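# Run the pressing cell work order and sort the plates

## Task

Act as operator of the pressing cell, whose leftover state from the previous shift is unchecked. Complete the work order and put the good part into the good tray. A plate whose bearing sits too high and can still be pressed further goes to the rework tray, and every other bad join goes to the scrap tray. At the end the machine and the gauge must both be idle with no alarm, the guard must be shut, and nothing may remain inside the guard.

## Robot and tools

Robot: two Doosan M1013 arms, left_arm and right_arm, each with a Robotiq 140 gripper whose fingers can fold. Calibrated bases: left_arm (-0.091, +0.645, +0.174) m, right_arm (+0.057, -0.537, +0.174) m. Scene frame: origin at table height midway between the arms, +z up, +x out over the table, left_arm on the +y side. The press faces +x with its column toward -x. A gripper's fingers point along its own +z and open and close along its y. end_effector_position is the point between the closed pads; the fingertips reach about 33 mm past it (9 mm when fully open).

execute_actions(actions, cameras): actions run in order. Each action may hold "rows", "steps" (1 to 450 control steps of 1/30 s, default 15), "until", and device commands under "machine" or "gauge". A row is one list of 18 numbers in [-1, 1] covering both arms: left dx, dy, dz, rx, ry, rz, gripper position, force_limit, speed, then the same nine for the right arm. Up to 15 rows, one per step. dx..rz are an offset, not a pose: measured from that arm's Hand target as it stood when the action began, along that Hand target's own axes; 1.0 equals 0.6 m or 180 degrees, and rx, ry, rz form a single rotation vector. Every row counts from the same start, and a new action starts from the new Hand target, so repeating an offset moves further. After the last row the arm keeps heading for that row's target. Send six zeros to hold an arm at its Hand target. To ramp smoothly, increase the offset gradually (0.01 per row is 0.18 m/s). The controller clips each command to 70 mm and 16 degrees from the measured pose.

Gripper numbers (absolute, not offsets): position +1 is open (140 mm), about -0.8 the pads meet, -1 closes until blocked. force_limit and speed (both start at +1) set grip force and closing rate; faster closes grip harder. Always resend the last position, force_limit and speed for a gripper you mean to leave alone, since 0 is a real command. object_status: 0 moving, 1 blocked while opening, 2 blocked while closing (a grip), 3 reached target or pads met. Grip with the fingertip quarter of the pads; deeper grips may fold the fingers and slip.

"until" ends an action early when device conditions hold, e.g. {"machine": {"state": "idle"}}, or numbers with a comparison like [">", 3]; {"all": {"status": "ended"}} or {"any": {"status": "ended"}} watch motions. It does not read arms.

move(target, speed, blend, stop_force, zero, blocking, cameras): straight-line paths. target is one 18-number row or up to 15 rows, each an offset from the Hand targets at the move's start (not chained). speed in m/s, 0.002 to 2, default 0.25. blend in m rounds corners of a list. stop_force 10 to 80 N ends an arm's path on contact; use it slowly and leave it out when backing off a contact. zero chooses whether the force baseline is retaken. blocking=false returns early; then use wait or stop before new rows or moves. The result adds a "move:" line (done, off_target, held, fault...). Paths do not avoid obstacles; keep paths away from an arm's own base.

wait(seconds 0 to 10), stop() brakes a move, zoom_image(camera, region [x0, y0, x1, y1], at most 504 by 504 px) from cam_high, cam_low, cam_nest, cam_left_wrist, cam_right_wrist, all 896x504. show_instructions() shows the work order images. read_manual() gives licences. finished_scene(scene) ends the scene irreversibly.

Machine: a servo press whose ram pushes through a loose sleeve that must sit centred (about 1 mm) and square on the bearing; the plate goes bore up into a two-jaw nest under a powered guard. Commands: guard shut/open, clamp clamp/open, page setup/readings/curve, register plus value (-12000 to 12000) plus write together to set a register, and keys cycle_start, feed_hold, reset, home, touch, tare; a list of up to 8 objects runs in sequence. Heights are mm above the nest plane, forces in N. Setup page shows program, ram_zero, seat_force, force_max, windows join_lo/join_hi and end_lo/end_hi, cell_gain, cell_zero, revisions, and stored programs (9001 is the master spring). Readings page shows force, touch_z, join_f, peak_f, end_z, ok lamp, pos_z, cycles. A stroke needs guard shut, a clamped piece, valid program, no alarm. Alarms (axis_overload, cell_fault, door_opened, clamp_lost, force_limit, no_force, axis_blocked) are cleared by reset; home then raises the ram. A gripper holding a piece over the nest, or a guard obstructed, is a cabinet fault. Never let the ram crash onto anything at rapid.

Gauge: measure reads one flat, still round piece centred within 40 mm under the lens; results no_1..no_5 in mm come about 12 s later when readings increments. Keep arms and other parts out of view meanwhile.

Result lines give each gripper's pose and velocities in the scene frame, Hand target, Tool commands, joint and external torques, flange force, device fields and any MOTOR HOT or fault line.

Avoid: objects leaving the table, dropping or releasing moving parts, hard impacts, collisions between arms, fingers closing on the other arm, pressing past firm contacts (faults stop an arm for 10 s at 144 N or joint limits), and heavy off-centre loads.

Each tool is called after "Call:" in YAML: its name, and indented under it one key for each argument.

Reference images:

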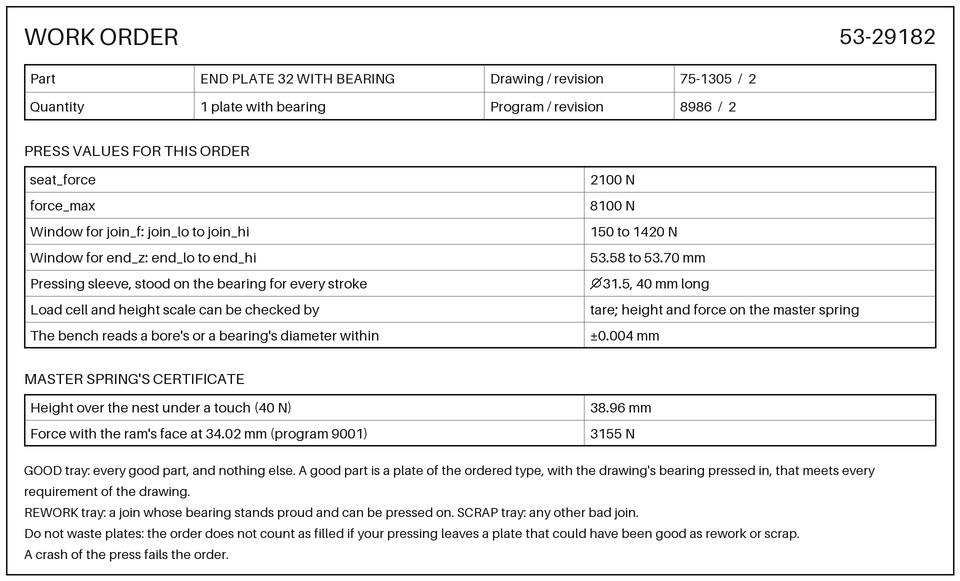

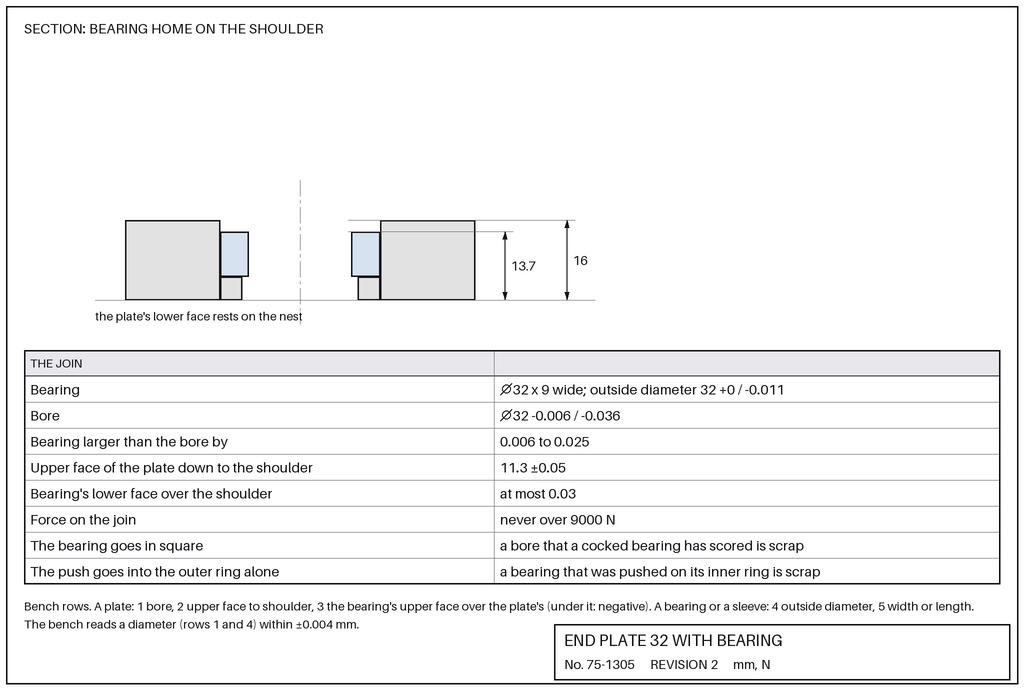

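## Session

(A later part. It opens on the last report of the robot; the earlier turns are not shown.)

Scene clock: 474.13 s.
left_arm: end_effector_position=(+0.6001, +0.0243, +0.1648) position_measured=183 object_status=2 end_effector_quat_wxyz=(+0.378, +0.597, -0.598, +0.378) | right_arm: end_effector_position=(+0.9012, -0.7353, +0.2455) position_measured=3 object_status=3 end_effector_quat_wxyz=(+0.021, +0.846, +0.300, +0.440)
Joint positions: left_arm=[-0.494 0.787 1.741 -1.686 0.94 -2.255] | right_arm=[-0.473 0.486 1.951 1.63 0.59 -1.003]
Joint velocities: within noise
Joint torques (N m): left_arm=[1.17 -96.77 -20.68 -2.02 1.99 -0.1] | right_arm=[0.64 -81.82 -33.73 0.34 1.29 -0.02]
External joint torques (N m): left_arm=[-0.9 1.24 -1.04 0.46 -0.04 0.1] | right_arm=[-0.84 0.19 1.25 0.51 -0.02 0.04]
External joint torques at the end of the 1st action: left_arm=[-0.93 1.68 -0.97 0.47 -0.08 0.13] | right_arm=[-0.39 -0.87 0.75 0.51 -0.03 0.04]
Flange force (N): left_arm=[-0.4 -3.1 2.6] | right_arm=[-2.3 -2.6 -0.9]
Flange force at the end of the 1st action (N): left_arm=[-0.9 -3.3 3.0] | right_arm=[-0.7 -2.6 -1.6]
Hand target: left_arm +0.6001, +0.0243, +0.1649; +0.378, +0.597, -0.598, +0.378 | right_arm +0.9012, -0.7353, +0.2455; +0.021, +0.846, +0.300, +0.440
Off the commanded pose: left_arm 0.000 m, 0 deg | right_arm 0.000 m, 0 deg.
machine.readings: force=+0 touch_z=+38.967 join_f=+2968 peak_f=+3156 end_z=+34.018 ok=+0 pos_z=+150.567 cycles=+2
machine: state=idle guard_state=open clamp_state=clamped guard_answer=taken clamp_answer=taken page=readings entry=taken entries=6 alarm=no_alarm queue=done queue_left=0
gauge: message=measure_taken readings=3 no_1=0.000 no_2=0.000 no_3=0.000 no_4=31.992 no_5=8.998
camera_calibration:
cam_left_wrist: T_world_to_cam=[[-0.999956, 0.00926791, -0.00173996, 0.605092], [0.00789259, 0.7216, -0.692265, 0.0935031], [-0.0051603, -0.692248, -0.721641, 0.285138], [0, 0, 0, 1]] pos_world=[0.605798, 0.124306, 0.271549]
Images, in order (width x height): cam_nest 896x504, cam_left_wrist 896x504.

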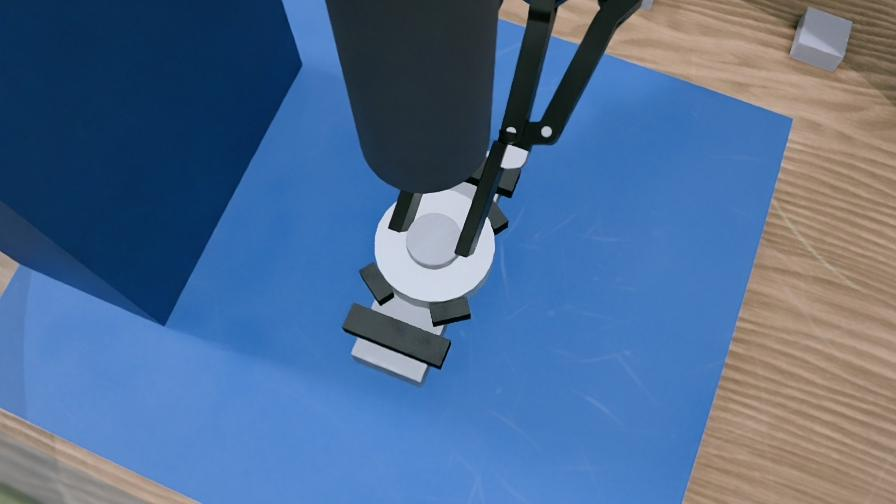

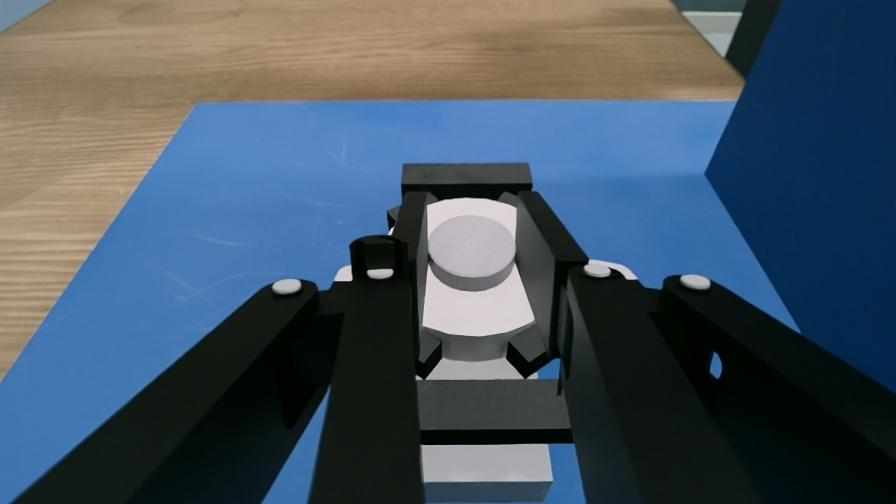

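Call:
execute_actions:
  actions:
    - {"rows":[[-0.00038,0,0.00018,0,0,0,-1,-1,-1,0,0,0,0,0,0,1,1,1]],"steps":20}
  cameras: ["cam_nest"]

Call:
zoom_image:
  camera: "cam_nest"
  region: [396, 180, 476, 280]

Scene clock: 475.30 s.
left_arm: end_effector_position=(+0.6001, +0.0243, +0.1646) position_measured=183 object_status=2 end_effector_quat_wxyz=(+0.378, +0.597, -0.598, +0.378) | right_arm: end_effector_position=(+0.9012, -0.7353, +0.2455) position_measured=3 object_status=3 end_effector_quat_wxyz=(+0.021, +0.846, +0.300, +0.440)
Joint positions: left_arm=[-0.494 0.787 1.741 -1.687 0.94 -2.254] | right_arm=[-0.473 0.486 1.951 1.63 0.59 -1.003]
Joint velocities: within noise
Joint torques (N m): left_arm=[-0.25 -92.6 -19.5 -1.56 0.78 -0.14] | right_arm=[0.77 -81.96 -33.67 0.33 1.28 -0.02]
External joint torques (N m): left_arm=[0.44 -2.97 -2.22 0 1.17 0.14] | right_arm=[-0.69 -0.6 0.91 0.52 0.01 0.03]
Flange force (N): left_arm=[2.9 -2.3 -2.0] | right_arm=[-1.4 -2.5 -1.6]
Hand target: left_arm +0.6001, +0.0243, +0.1646; +0.378, +0.597, -0.598, +0.378 | right_arm +0.9012, -0.7353, +0.2455; +0.021, +0.846, +0.300, +0.440
Off the commanded pose: left_arm 0.000 m, 0 deg | right_arm 0.000 m, 0 deg.
machine.readings: force=+0 touch_z=+38.967 join_f=+2968 peak_f=+3156 end_z=+34.018 ok=+0 pos_z=+150.567 cycles=+2
machine: state=idle guard_state=open clamp_state=clamped guard_answer=taken clamp_answer=taken page=readings entry=taken entries=6 alarm=no_alarm queue=done queue_left=0
gauge: message=measure_taken readings=3 no_1=0.000 no_2=0.000 no_3=0.000 no_4=31.992 no_5=8.998
Images, in order (width x height): cam_nest 896x504.

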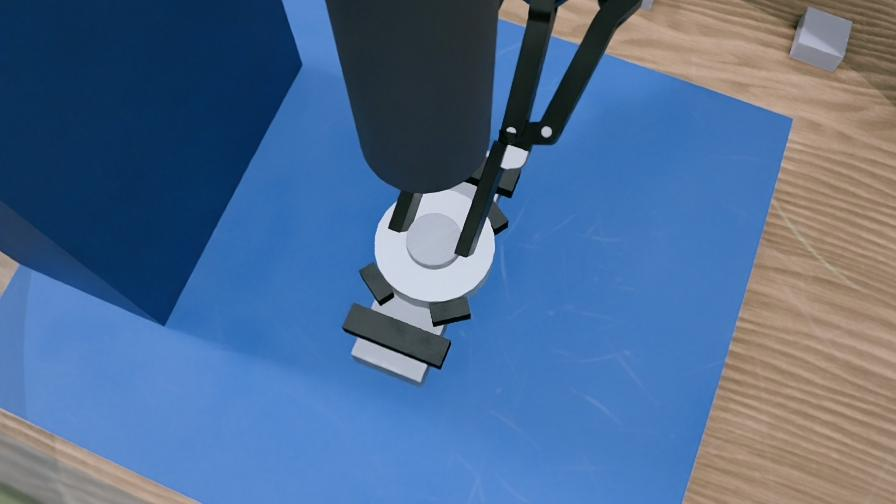

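Scaled by 5.040 from the camera's 896x504 image, which has a finer 1280x720 frame.

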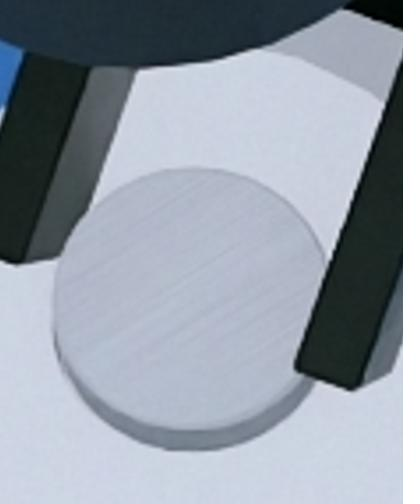

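Call:
execute_actions:
  actions:
    - {"rows":[[0.00012,0,-0.00006,0,0,0,-1,-1,-1,0,0,0,0,0,0,1,1,1]],"steps":15}
    - {"rows":[[0,0,0,0,0,0,-0.25,-1,-1,0,0,0,0,0,0,1,1,1]],"steps":30}
  cameras: ["cam_nest","cam_left_wrist"]

Call:
zoom_image:
  camera: "cam_nest"
  region: [396, 180, 476, 280]

Call:
zoom_image:
  camera: "cam_left_wrist"
  region: [420, 180, 530, 310]

Scene clock: 477.40 s.
left_arm: end_effector_position=(+0.6001, +0.0243, +0.1647) position_measured=160 object_status=3 end_effector_quat_wxyz=(+0.378, +0.597, -0.598, +0.378) | right_arm: end_effector_position=(+0.9012, -0.7353, +0.2455) position_measured=3 object_status=3 end_effector_quat_wxyz=(+0.021, +0.846, +0.300, +0.440)
Joint positions: left_arm=[-0.494 0.787 1.741 -1.686 0.94 -2.254] | right_arm=[-0.473 0.486 1.951 1.63 0.59 -1.003]
Joint velocities: within noise
Joint torques (N m): left_arm=[0.79 -96.85 -20.69 -1.99 1.95 -0.11] | right_arm=[0.61 -81.81 -33.58 0.34 1.28 -0.05]
External joint torques (N m): left_arm=[-0.5 1.01 -1.24 0.41 0.01 0.1] | right_arm=[-0.58 -0.05 1.05 0.5 -0.01 0.06]
External joint torques at the end of the 1st action: left_arm=[0.28 -3.29 -2.24 0.03 1.15 0.14] | right_arm=[-0.63 0.47 1.43 0.51 -0.01 0.04]
Flange force (N): left_arm=[-0.3 -3.5 2.2] | right_arm=[-1.7 -2.5 -0.9]
Flange force at the end of the 1st action (N): left_arm=[3.3 -2.0 -2.1] | right_arm=[-2.4 -2.9 -0.5]
Hand target: left_arm +0.6001, +0.0243, +0.1647; +0.378, +0.597, -0.598, +0.378 | right_arm +0.9012, -0.7353, +0.2455; +0.021, +0.846, +0.300, +0.440
Off the commanded pose: left_arm 0.000 m, 0 deg | right_arm 0.000 m, 0 deg.
machine.readings: force=+0 touch_z=+38.967 join_f=+2968 peak_f=+3156 end_z=+34.018 ok=+0 pos_z=+150.567 cycles=+2
machine: state=idle guard_state=open clamp_state=clamped guard_answer=taken clamp_answer=taken page=readings entry=taken entries=6 alarm=no_alarm queue=done queue_left=0
gauge: message=measure_taken readings=3 no_1=0.000 no_2=0.000 no_3=0.000 no_4=31.992 no_5=8.998
camera_calibration:
cam_left_wrist: T_world_to_cam=[[-0.999956, 0.00926791, -0.00173996, 0.605091], [0.00789259, 0.7216, -0.692265, 0.0933646], [-0.0051603, -0.692248, -0.721641, 0.284993], [0, 0, 0, 1]] pos_world=[0.605798, 0.124306, 0.271349]
Images, in order (width x height): cam_nest 896x504, cam_left_wrist 896x504.

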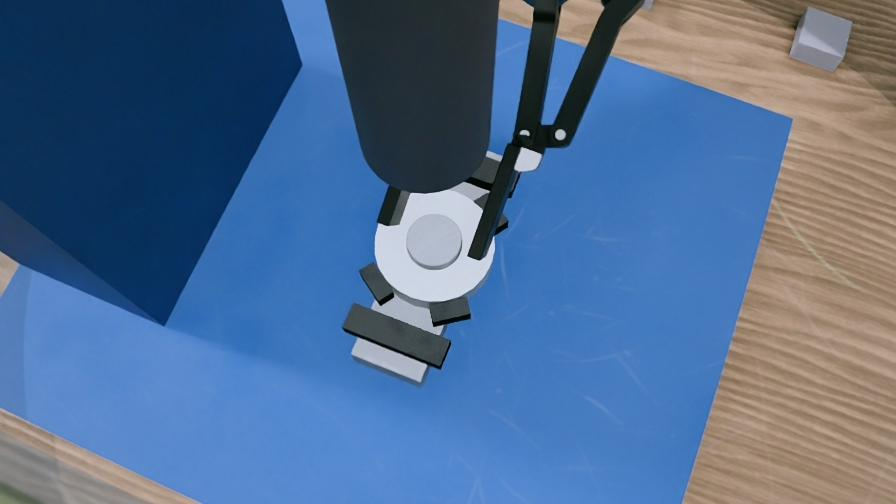

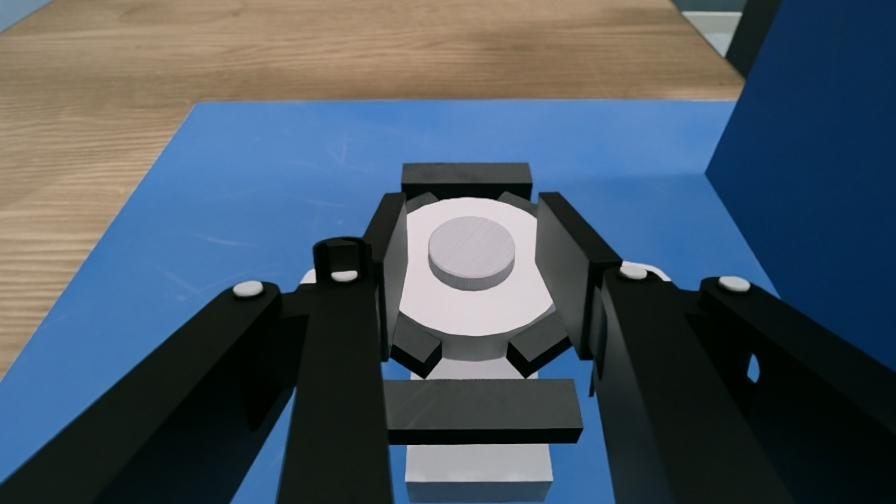

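Scaled by 5.040 from the camera's 896x504 image, which has a finer 1280x720 frame.

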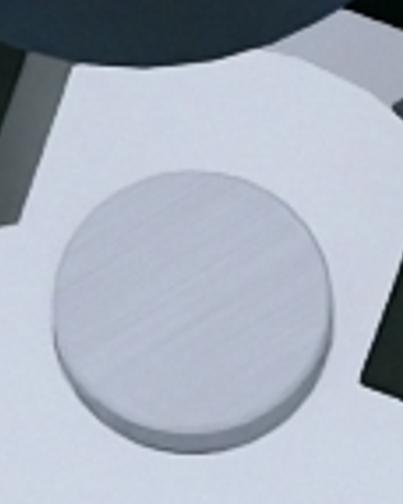

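Scaled by 3.877 from the camera's 896x504 image, which has a finer 1280x720 frame.

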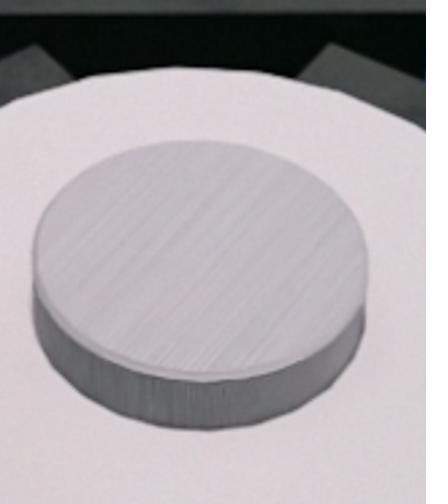

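Call:
move:
  target:
    - [0,0,-0.05,0,0,0,-0.2,-1,-1,0,0,0,0,0,0,1,1,1]
    - [0,0,-0.48,0,0,0,-0.2,-1,-1,0,0,0,0,0,0,1,1,1]
  speed: [0.03,0.25]
  cameras: ["cam_nest","cam_left_wrist","cam_high"]

Call:
zoom_image:
  camera: "cam_nest"
  region: [396, 180, 476, 280]

Call:
zoom_image:
  camera: "cam_nest"
  region: [400, 230, 440, 275]

Call:
zoom_image:
  camera: "cam_nest"
  region: [430, 200, 470, 245]

Scene clock: 480.63 s.
left_arm: end_effector_position=(+0.6002, +0.2844, +0.2881) position_measured=154 object_status=3 end_effector_quat_wxyz=(+0.378, +0.597, -0.598, +0.378) | right_arm: end_effector_position=(+0.9012, -0.7353, +0.2455) position_measured=3 object_status=3 end_effector_quat_wxyz=(+0.021, +0.846, +0.300, +0.440)
Joint positions: left_arm=[-0.151 0.556 1.872 -1.364 1.155 -2.357] | right_arm=[-0.473 0.486 1.951 1.63 0.59 -1.003]
Joint velocities: within noise
Joint torques (N m): left_arm=[4.37 -80.52 -23.15 -1.57 1.94 -0.03] | right_arm=[0.62 -81.96 -33.79 0.34 1.25 -0.01]
External joint torques (N m): left_arm=[-4.28 1.03 -1.48 0.52 -0.16 0.03] | right_arm=[-0.6 0.11 1.34 0.5 0.02 0.02]
Flange force (N): left_arm=[2.1 -3.6 5.8] | right_arm=[-2.1 -3.0 -1.0]
Hand target: left_arm +0.6003, +0.2845, +0.2882; +0.378, +0.597, -0.598, +0.378 | right_arm +0.9012, -0.7353, +0.2455; +0.021, +0.846, +0.300, +0.440
Off the commanded pose: left_arm 0.000 m, 0 deg | right_arm 0.000 m, 0 deg.
machine.readings: force=+0 touch_z=+38.967 join_f=+2968 peak_f=+3156 end_z=+34.018 ok=+0 pos_z=+150.567 cycles=+2
machine: state=idle guard_state=open clamp_state=clamped guard_answer=taken clamp_answer=taken page=readings entry=taken entries=6 alarm=no_alarm queue=done queue_left=0
gauge: message=measure_taken readings=3 no_1=0.000 no_2=0.000 no_3=0.000 no_4=31.992 no_5=8.998
move: done
camera_calibration:
cam_left_wrist: T_world_to_cam=[[-0.999955, 0.00933748, -0.00166813, 0.60294], [0.00789306, 0.721599, -0.692266, -0.00889859], [-0.0052603, -0.692248, -0.72164, 0.554159], [0, 0, 0, 1]] pos_world=[0.605899, 0.384407, 0.394749]
Images, in order (width x height): cam_high 896x504, cam_nest 896x504, cam_left_wrist 896x504.

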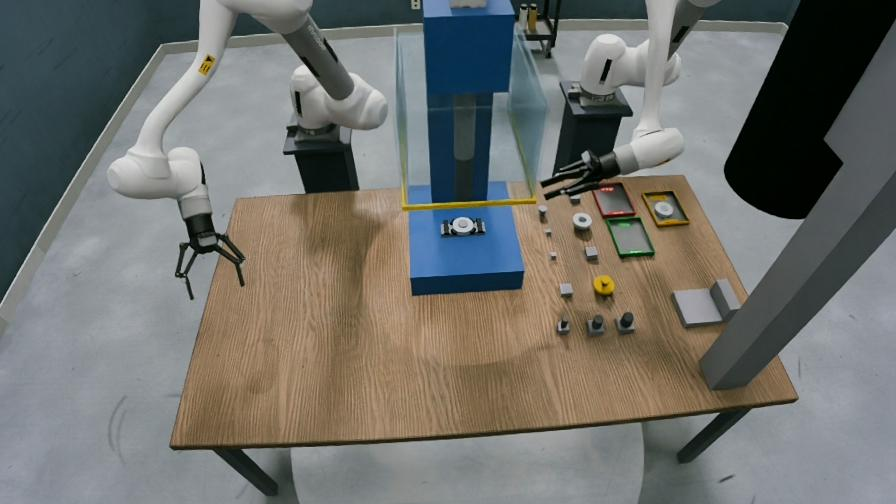

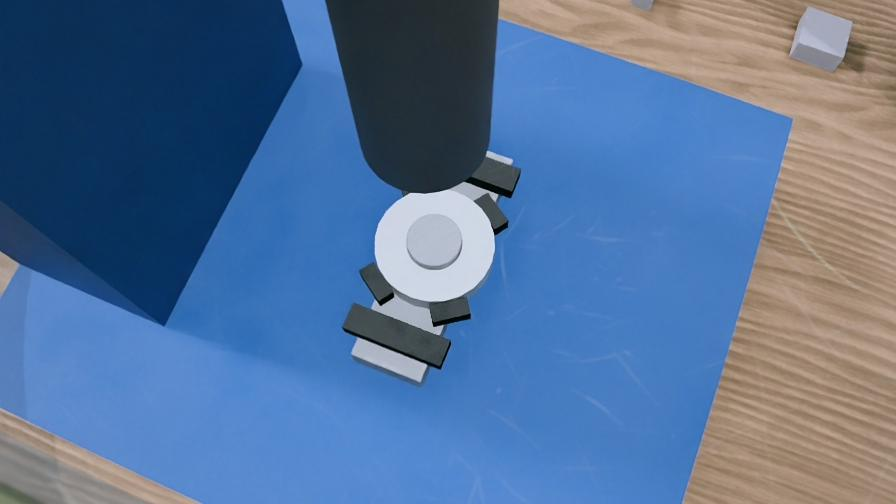

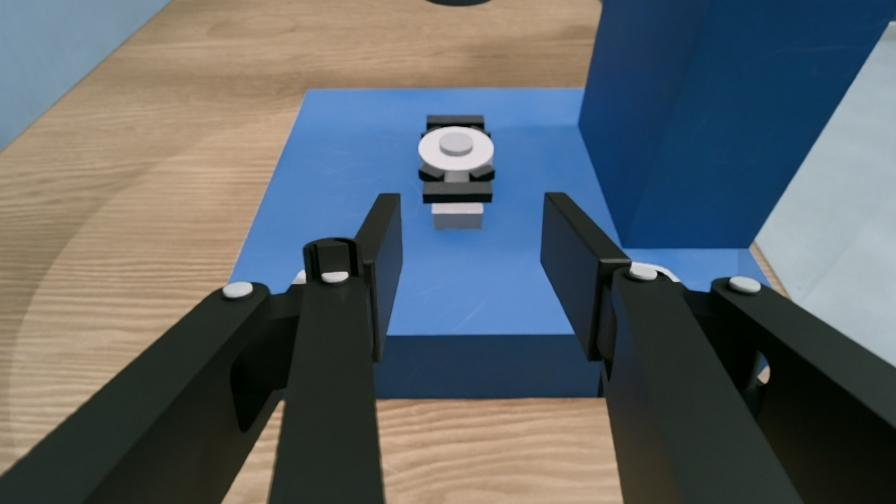

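Scaled by 5.040 from the camera's 896x504 image, which has a finer 1280x720 frame.

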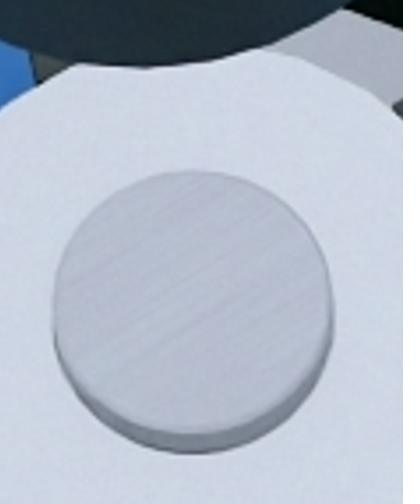

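Scaled by 11.200 from the camera's 896x504 image, which has a finer 1280x720 frame.

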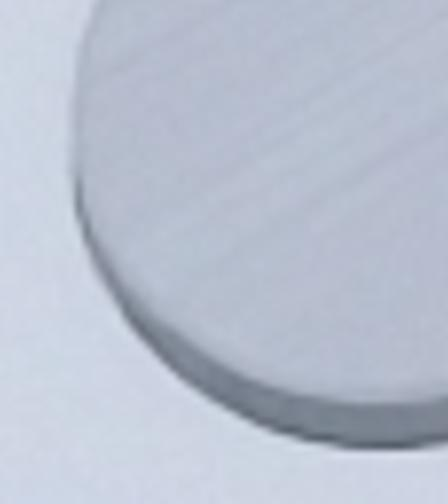

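Scaled by 11.200 from the camera's 896x504 image, which has a finer 1280x720 frame.

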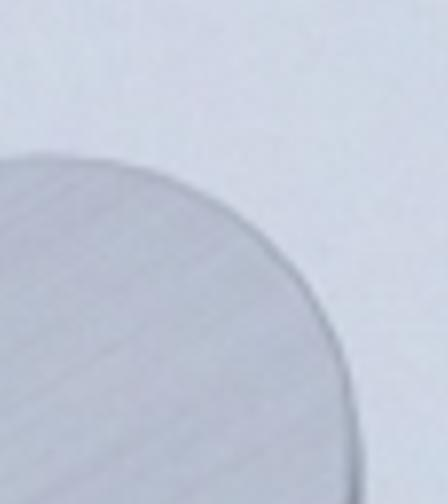

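Call:
move:
  target: [-0.2568,-0.2,-0.3875,0,-0.025,0,-0.1,-1,-1,0,0,0,0,0,0,1,1,1]
  cameras: []

Call:
move:
  target: [-0.1291,-0.4163,0.0797,0,0,0,-0.1,-1,-1,0,0,0,0,0,0,1,1,1]
  cameras: ["cam_nest","cam_left_wrist","cam_high","cam_low"]

Call:
zoom_image:
  camera: "cam_nest"
  region: [396, 180, 476, 280]

Call:
zoom_image:
  camera: "cam_left_wrist"
  region: [340, 60, 600, 260]

Scene clock: 483.80 s.
left_arm: end_effector_position=(+0.7207, +0.5603, +0.2489) position_measured=141 object_status=3 end_effector_quat_wxyz=(+0.354, +0.611, -0.613, +0.354) | right_arm: end_effector_position=(+0.9012, -0.7353, +0.2455) position_measured=3 object_status=3 end_effector_quat_wxyz=(+0.021, +0.846, +0.300, +0.440)
Joint positions: left_arm=[0.19 0.739 1.556 -1.047 1.372 -2.414] | right_arm=[-0.473 0.486 1.951 1.63 0.59 -1.003]
Joint velocities: within noise
Joint torques (N m): left_arm=[1.83 -98.35 -26.85 -0.57 1.61 -0.24] | right_arm=[0.61 -82.19 -33.77 0.31 1.26 -0.04]
External joint torques (N m): left_arm=[-1.5 -0.26 -1.55 0.42 0 0.24] | right_arm=[-0.69 0.38 1.37 0.53 0.02 0.05]
Flange force (N): left_arm=[0.7 -3.4 0.3] | right_arm=[-2.4 -2.8 -0.6]
Hand target: left_arm +0.7207, +0.5604, +0.2488; +0.354, +0.611, -0.613, +0.354 | right_arm +0.9012, -0.7353, +0.2455; +0.021, +0.846, +0.300, +0.440
Off the commanded pose: left_arm 0.000 m, 0 deg | right_arm 0.000 m, 0 deg.
machine.readings: force=+0 touch_z=+38.967 join_f=+2968 peak_f=+3156 end_z=+34.018 ok=+0 pos_z=+150.567 cycles=+2
machine: state=idle guard_state=open clamp_state=clamped guard_answer=taken clamp_answer=taken page=readings entry=taken entries=6 alarm=no_alarm queue=done queue_left=0
gauge: message=measure_taken readings=3 no_1=0.000 no_2=0.000 no_3=0.000 no_4=31.992 no_5=8.998
move: done
No camera images: "cameras" was empty.

Scene clock: 485.53 s.
left_arm: end_effector_position=(+0.9706, +0.5572, +0.1583) position_measured=141 object_status=3 end_effector_quat_wxyz=(+0.354, +0.611, -0.613, +0.354) | right_arm: end_effector_position=(+0.9012, -0.7353, +0.2455) position_measured=3 object_status=3 end_effector_quat_wxyz=(+0.021, +0.846, +0.300, +0.440)
Joint positions: left_arm=[0.14 1.183 0.827 -1.035 1.481 -2.684] | right_arm=[-0.473 0.486 1.951 1.63 0.59 -1.003]
Joint velocities: within noise
Joint torques (N m): left_arm=[1.26 -132.93 -34.85 -0.46 1.2 -0.3] | right_arm=[0.59 -81.92 -33.76 0.35 1.27 -0.03]
External joint torques (N m): left_arm=[-1.1 0.52 -1.24 0.29 -0.13 0.3] | right_arm=[-0.67 0.37 1.23 0.49 0 0.05]
Flange force (N): left_arm=[-0.8 -5.6 0.2] | right_arm=[-2.2 -2.5 -0.5]
Hand target: left_arm +0.9706, +0.5572, +0.1583; +0.354, +0.611, -0.613, +0.354 | right_arm +0.9012, -0.7353, +0.2455; +0.021, +0.846, +0.300, +0.440
Off the commanded pose: left_arm 0.000 m, 0 deg | right_arm 0.000 m, 0 deg.
machine.readings: force=+0 touch_z=+38.967 join_f=+2968 peak_f=+3156 end_z=+34.018 ok=+0 pos_z=+150.567 cycles=+2
machine: state=idle guard_state=open clamp_state=clamped guard_answer=taken clamp_answer=taken page=readings entry=taken entries=6 alarm=no_alarm queue=done queue_left=0
gauge: message=measure_taken readings=3 no_1=0.000 no_2=0.000 no_3=0.000 no_4=31.992 no_5=8.998
move: done
camera_calibration:
cam_left_wrist: T_world_to_cam=[[-0.999957, 0.00924829, -0.00116127, 0.970574], [0.00789143, 0.773702, -0.6335, -0.336847], [-0.00496031, -0.633482, -0.773742, 0.626531], [0, 0, 0, 1]] pos_world=[0.976298, 0.648539, 0.272507]
Images, in order (width x height): cam_high 896x504, cam_low 896x504, cam_nest 896x504, cam_left_wrist 896x504.

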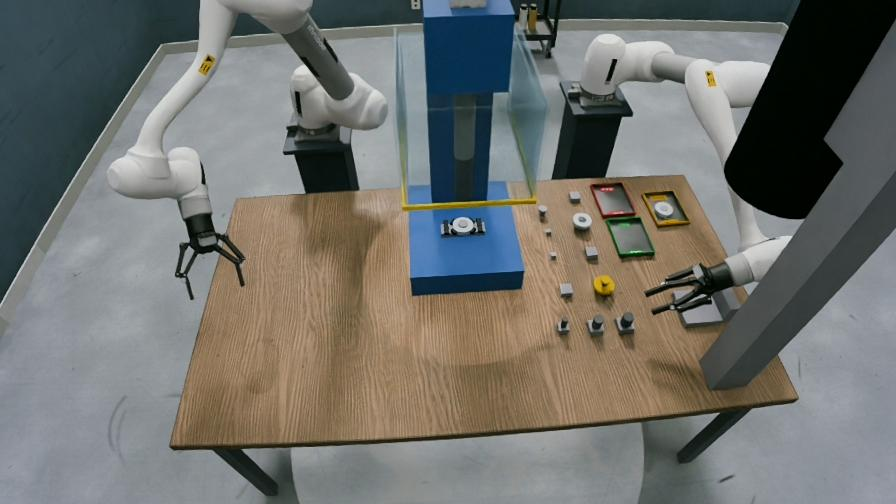

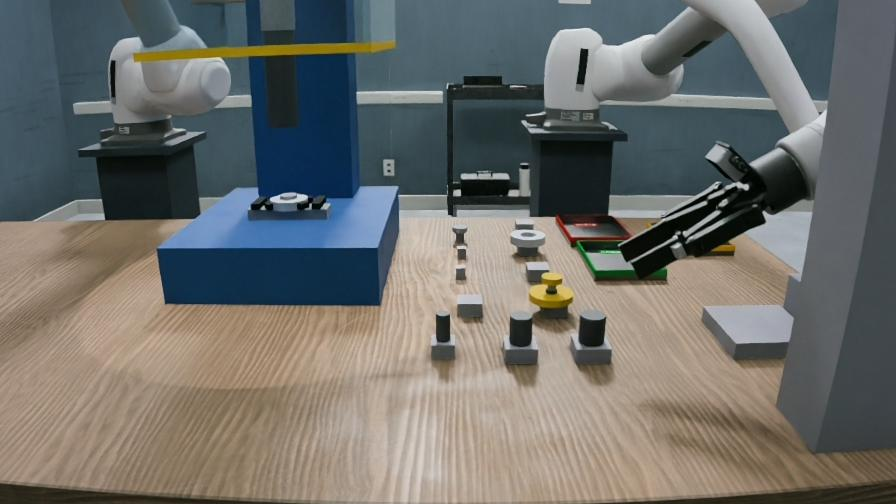

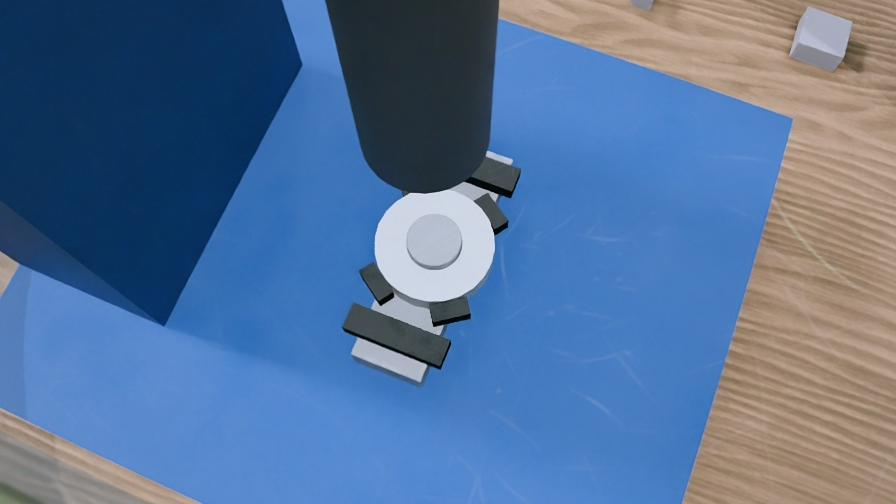

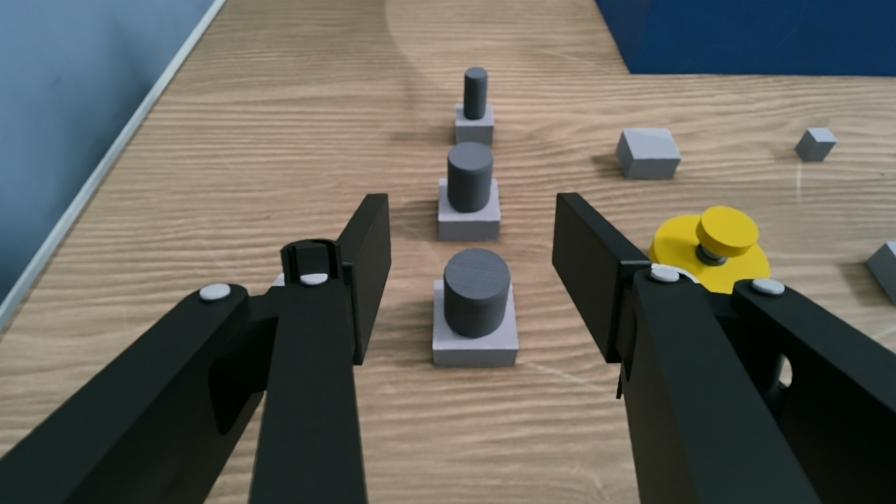

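Scaled by 5.040 from the camera's 896x504 image, which has a finer 1280x720 frame.

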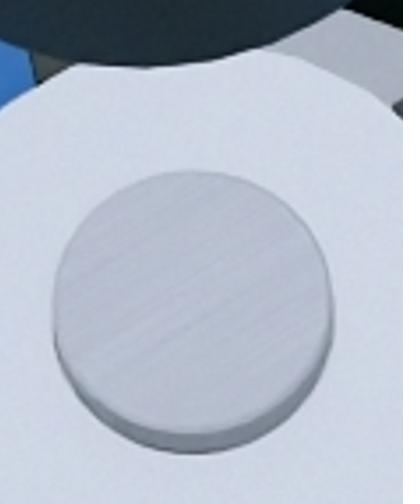

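Scaled by 1.938 from the camera's 896x504 image, which has a finer 1280x720 frame.

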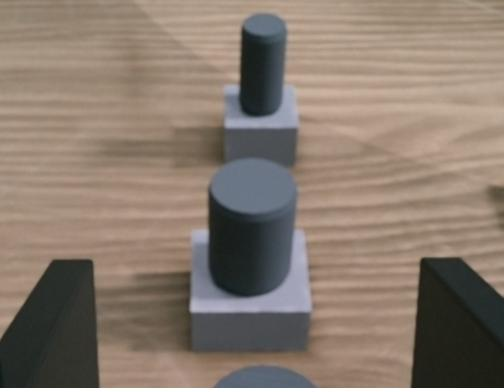

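Call:
move:
  target: [-0.0225,0.005,0.1611,0,0,0,-0.1,-1,-1,0,0,0,0,0,0,1,1,1]
  speed: 0.12
  cameras: ["cam_left_wrist","cam_low"]

Scene clock: 498.23 s.
left_arm: end_effector_position=(+0.9684, +0.5015, +0.1151) position_measured=141 object_status=3 end_effector_quat_wxyz=(+0.354, +0.611, -0.613, +0.354) | right_arm: end_effector_position=(+0.9012, -0.7353, +0.2455) position_measured=3 object_status=3 end_effector_quat_wxyz=(+0.021, +0.846, +0.300, +0.440)
Joint positions: left_arm=[0.089 1.203 0.869 -1.062 1.41 -2.652] | right_arm=[-0.473 0.486 1.951 1.63 0.59 -1.003]
Joint velocities: within noise
Joint torques (N m): left_arm=[-0.26 -126.76 -30.88 -1.44 1.15 -0.12] | right_arm=[0.44 -81.94 -33.79 0.34 1.27 -0.03]
External joint torques (N m): left_arm=[-0.16 -5.31 -4 1.14 -0.01 0.12] | right_arm=[-0.47 -0.07 1.41 0.5 0.01 0.05]
External joint torques when the fault began: left_arm=[14.89 -45.01 -19.23 7.57 -0.22 0.12]
Flange force (N): left_arm=[3.5 -6.4 -3.4] | right_arm=[-1.8 -3.2 -1.2]
Flange force when the fault began (N): left_arm=[29.3 5.5 -35.5]
Hand target: left_arm +0.9684, +0.5015, +0.1151; +0.354, +0.611, -0.613, +0.354 (not the last commanded pose) | right_arm +0.9012, -0.7353, +0.2455; +0.021, +0.846, +0.300, +0.440
Tool commands: left_gripper/position=-0.098039 left_gripper/force_limit=-1.0 left_gripper/speed=-1.0 right_gripper/position=+1.0 right_gripper/force_limit=+1.0 right_gripper/speed=+1.0
Off the commanded pose: left_arm 0.027 m, 0 deg | right_arm 0.000 m, 0 deg.
FORCE FAULT: contact force on the left arm reached its limit, and that arm stopped for 10 seconds. The contact can be on any part of that arm, not only on its tool. That arm's remaining commands of this call were not run. That arm's target is now where it stood when the stop ended, not its last command. That arm accepts commands again.
machine.readings: force=+0 touch_z=+38.967 join_f=+2968 peak_f=+3156 end_z=+34.018 ok=+0 pos_z=+150.567 cycles=+2
machine: state=idle guard_state=open clamp_state=clamped guard_answer=taken clamp_answer=taken page=readings entry=taken entries=6 alarm=no_alarm queue=done queue_left=0
gauge: message=measure_taken readings=3 no_1=0.000 no_2=0.000 no_3=0.000 no_4=31.992 no_5=8.998
move: fault (left_arm)
camera_calibration:
cam_left_wrist: T_world_to_cam=[[-0.999953, 0.0095575, -0.00141006, 0.96861], [0.00829147, 0.774105, -0.633003, -0.321779], [-0.00495839, -0.632985, -0.774148, 0.557683], [0, 0, 0, 1]] pos_world=[0.973998, 0.592838, 0.229408]
Images, in order (width x height): cam_low 896x504, cam_left_wrist 896x504.

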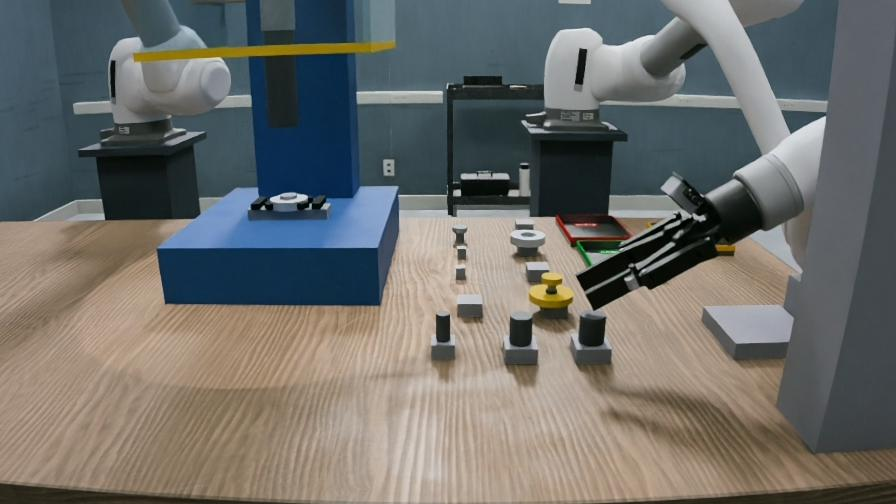

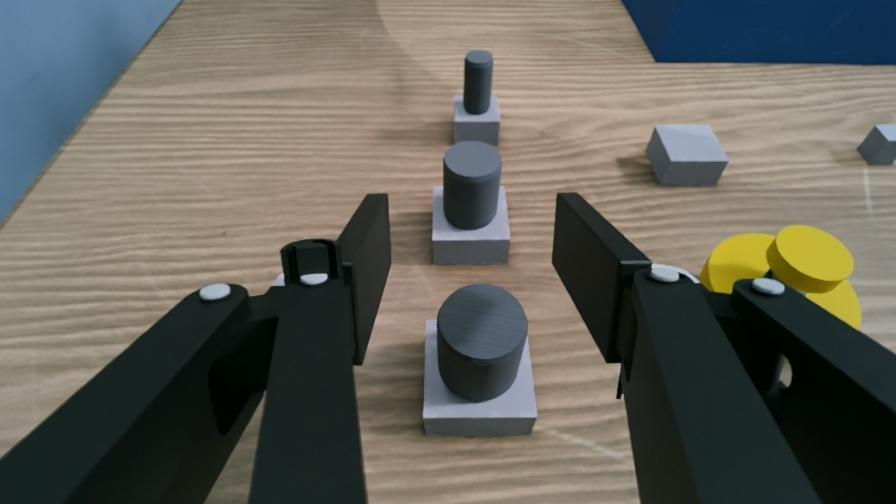

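Call:
move:
  target:
    - [0.0159,-0.0037,-0.1164,0,0,0,-0.2,-1,-1,0,0,0,0,0,0,1,1,1]
    - [0.144,0.4128,-0.197,0.2165,0,-0.125,-0.2,-1,-1,0,0,0,0,0,0,1,1,1]
  speed: [0.08,0.2]
  cameras: ["cam_high","cam_left_wrist"]

Scene clock: 504.00 s.
left_arm: end_effector_position=(+0.7206, +0.5613, +0.2485) position_measured=154 object_status=3 end_effector_quat_wxyz=(+0.192, +0.799, -0.332, +0.463) | right_arm: end_effector_position=(+0.9012, -0.7353, +0.2455) position_measured=3 object_status=3 end_effector_quat_wxyz=(+0.021, +0.846, +0.300, +0.440)
Joint positions: left_arm=[0.125 0.499 2.028 -1.768 0.786 -2.28] | right_arm=[-0.473 0.486 1.951 1.63 0.59 -1.003]
Joint velocities: within noise
Joint torques (N m): left_arm=[0.86 -71.37 -21.02 -2.23 1.81 -0.12] | right_arm=[0.56 -81.9 -33.73 0.34 1.3 0.01]
External joint torques (N m): left_arm=[-0.58 -0.58 -1.1 0.64 0.02 0.12] | right_arm=[-0.52 -0.93 0.96 0.52 -0.01 0.01]
Flange force (N): left_arm=[2.3 -1.7 0.0] | right_arm=[-1.0 -3.0 -2.0]
Hand target: left_arm +0.7205, +0.5613, +0.2485; +0.192, +0.799, -0.332, +0.463 | right_arm +0.9012, -0.7353, +0.2455; +0.021, +0.846, +0.300, +0.440
Off the commanded pose: left_arm 0.000 m, 0 deg | right_arm 0.000 m, 0 deg.
machine.readings: force=+0 touch_z=+38.967 join_f=+2968 peak_f=+3156 end_z=+34.018 ok=+0 pos_z=+150.567 cycles=+2
machine: state=idle guard_state=open clamp_state=clamped guard_answer=taken clamp_answer=taken page=readings entry=taken entries=6 alarm=no_alarm queue=done queue_left=0
gauge: message=measure_taken readings=3 no_1=0.000 no_2=0.000 no_3=0.000 no_4=31.992 no_5=8.998
move: done
camera_calibration:
cam_left_wrist: T_world_to_cam=[[-0.71394, -0.700207, 0.000148474, 0.912349], [-0.541673, 0.552162, -0.633804, 0.239495], [0.443712, -0.452579, -0.773494, 0.272727], [0, 0, 0, 1]] pos_world=[0.660078, 0.630023, 0.36261]
Images, in order (width x height): cam_high 896x504, cam_left_wrist 896x504.

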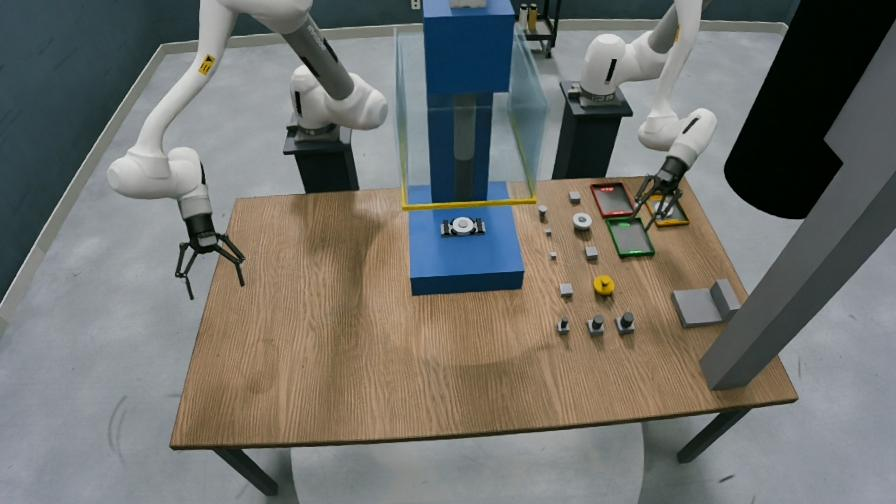

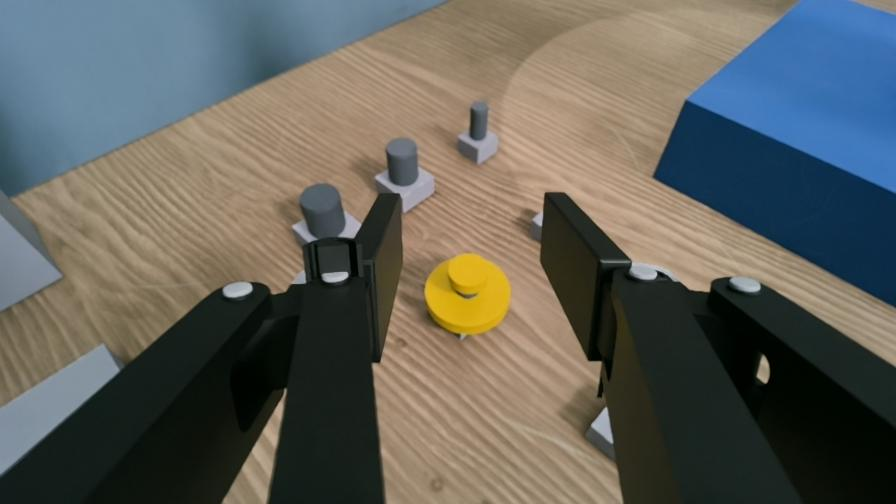

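Call:
move:
  target: [-0.0463,-0.0945,0.3047,0,0,0,-0.2,-1,-1,0,0,0,0,0,0,1,1,1]
  speed: 0.15
  cameras: ["cam_low","cam_left_wrist"]

Scene clock: 506.97 s.
left_arm: end_effector_position=(+0.8628, +0.4989, +0.1335) position_measured=154 object_status=3 end_effector_quat_wxyz=(+0.192, +0.799, -0.332, +0.463) | right_arm: end_effector_position=(+0.9012, -0.7353, +0.2455) position_measured=3 object_status=3 end_effector_quat_wxyz=(+0.021, +0.846, +0.300, +0.440)
Joint positions: left_arm=[0.017 0.79 1.761 -1.898 0.732 -2.224] | right_arm=[-0.473 0.486 1.951 1.63 0.59 -1.003]
Joint velocities: within noise
Joint torques (N m): left_arm=[0.63 -98.8 -20.32 -2.2 1.95 -0.18] | right_arm=[0.65 -81.91 -33.71 0.34 1.28 -0.07]
External joint torques (N m): left_arm=[-0.56 3.02 -1.26 0.44 -0.02 0.18] | right_arm=[-0.52 -0.56 1.02 0.5 0.01 0.08]
Flange force (N): left_arm=[-1.4 -4.3 5.4] | right_arm=[-1.2 -2.7 -1.6]
Hand target: left_arm +0.8629, +0.4989, +0.1334; +0.192, +0.799, -0.332, +0.463 | right_arm +0.9012, -0.7353, +0.2455; +0.021, +0.846, +0.300, +0.440
Off the commanded pose: left_arm 0.000 m, 0 deg | right_arm 0.000 m, 0 deg.
machine.readings: force=+0 touch_z=+38.967 join_f=+2968 peak_f=+3156 end_z=+34.018 ok=+0 pos_z=+150.567 cycles=+2
machine: state=idle guard_state=open clamp_state=clamped guard_answer=taken clamp_answer=taken page=readings entry=taken entries=6 alarm=no_alarm queue=done queue_left=0
gauge: message=measure_taken readings=3 no_1=0.000 no_2=0.000 no_3=0.000 no_4=31.992 no_5=8.998
move: done
camera_calibration:
cam_left_wrist: T_world_to_cam=[[-0.713839, -0.70031, 0.0000837563, 0.970188], [-0.541695, 0.552084, -0.633853, 0.278163], [0.443847, -0.452514, -0.773454, 0.0922834], [0, 0, 0, 1]] pos_world=[0.802278, 0.567622, 0.24761]
Images, in order (width x height): cam_low 896x504, cam_left_wrist 896x504.

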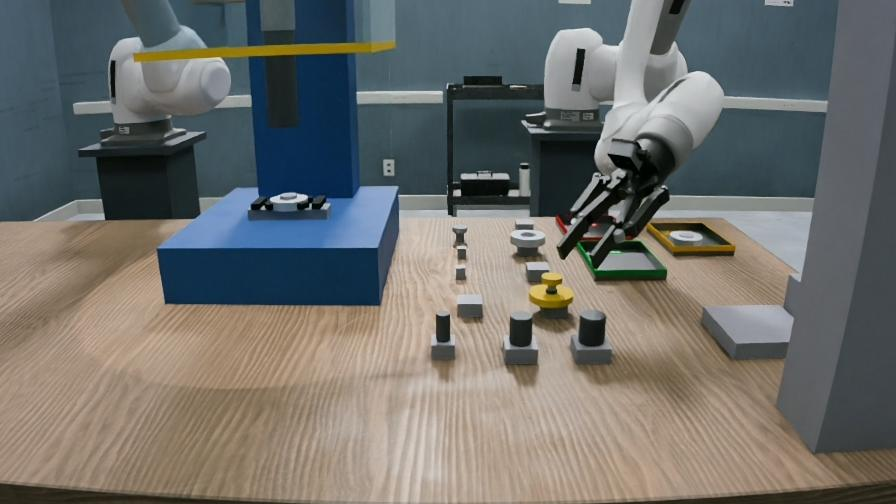

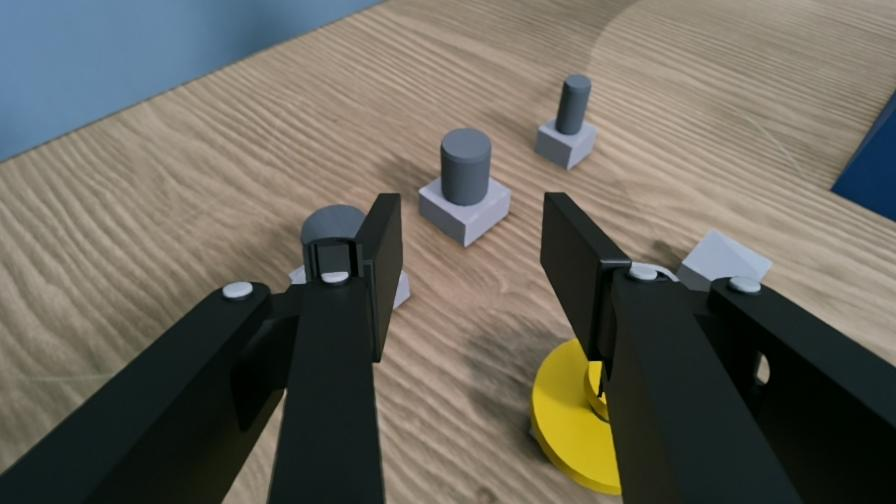

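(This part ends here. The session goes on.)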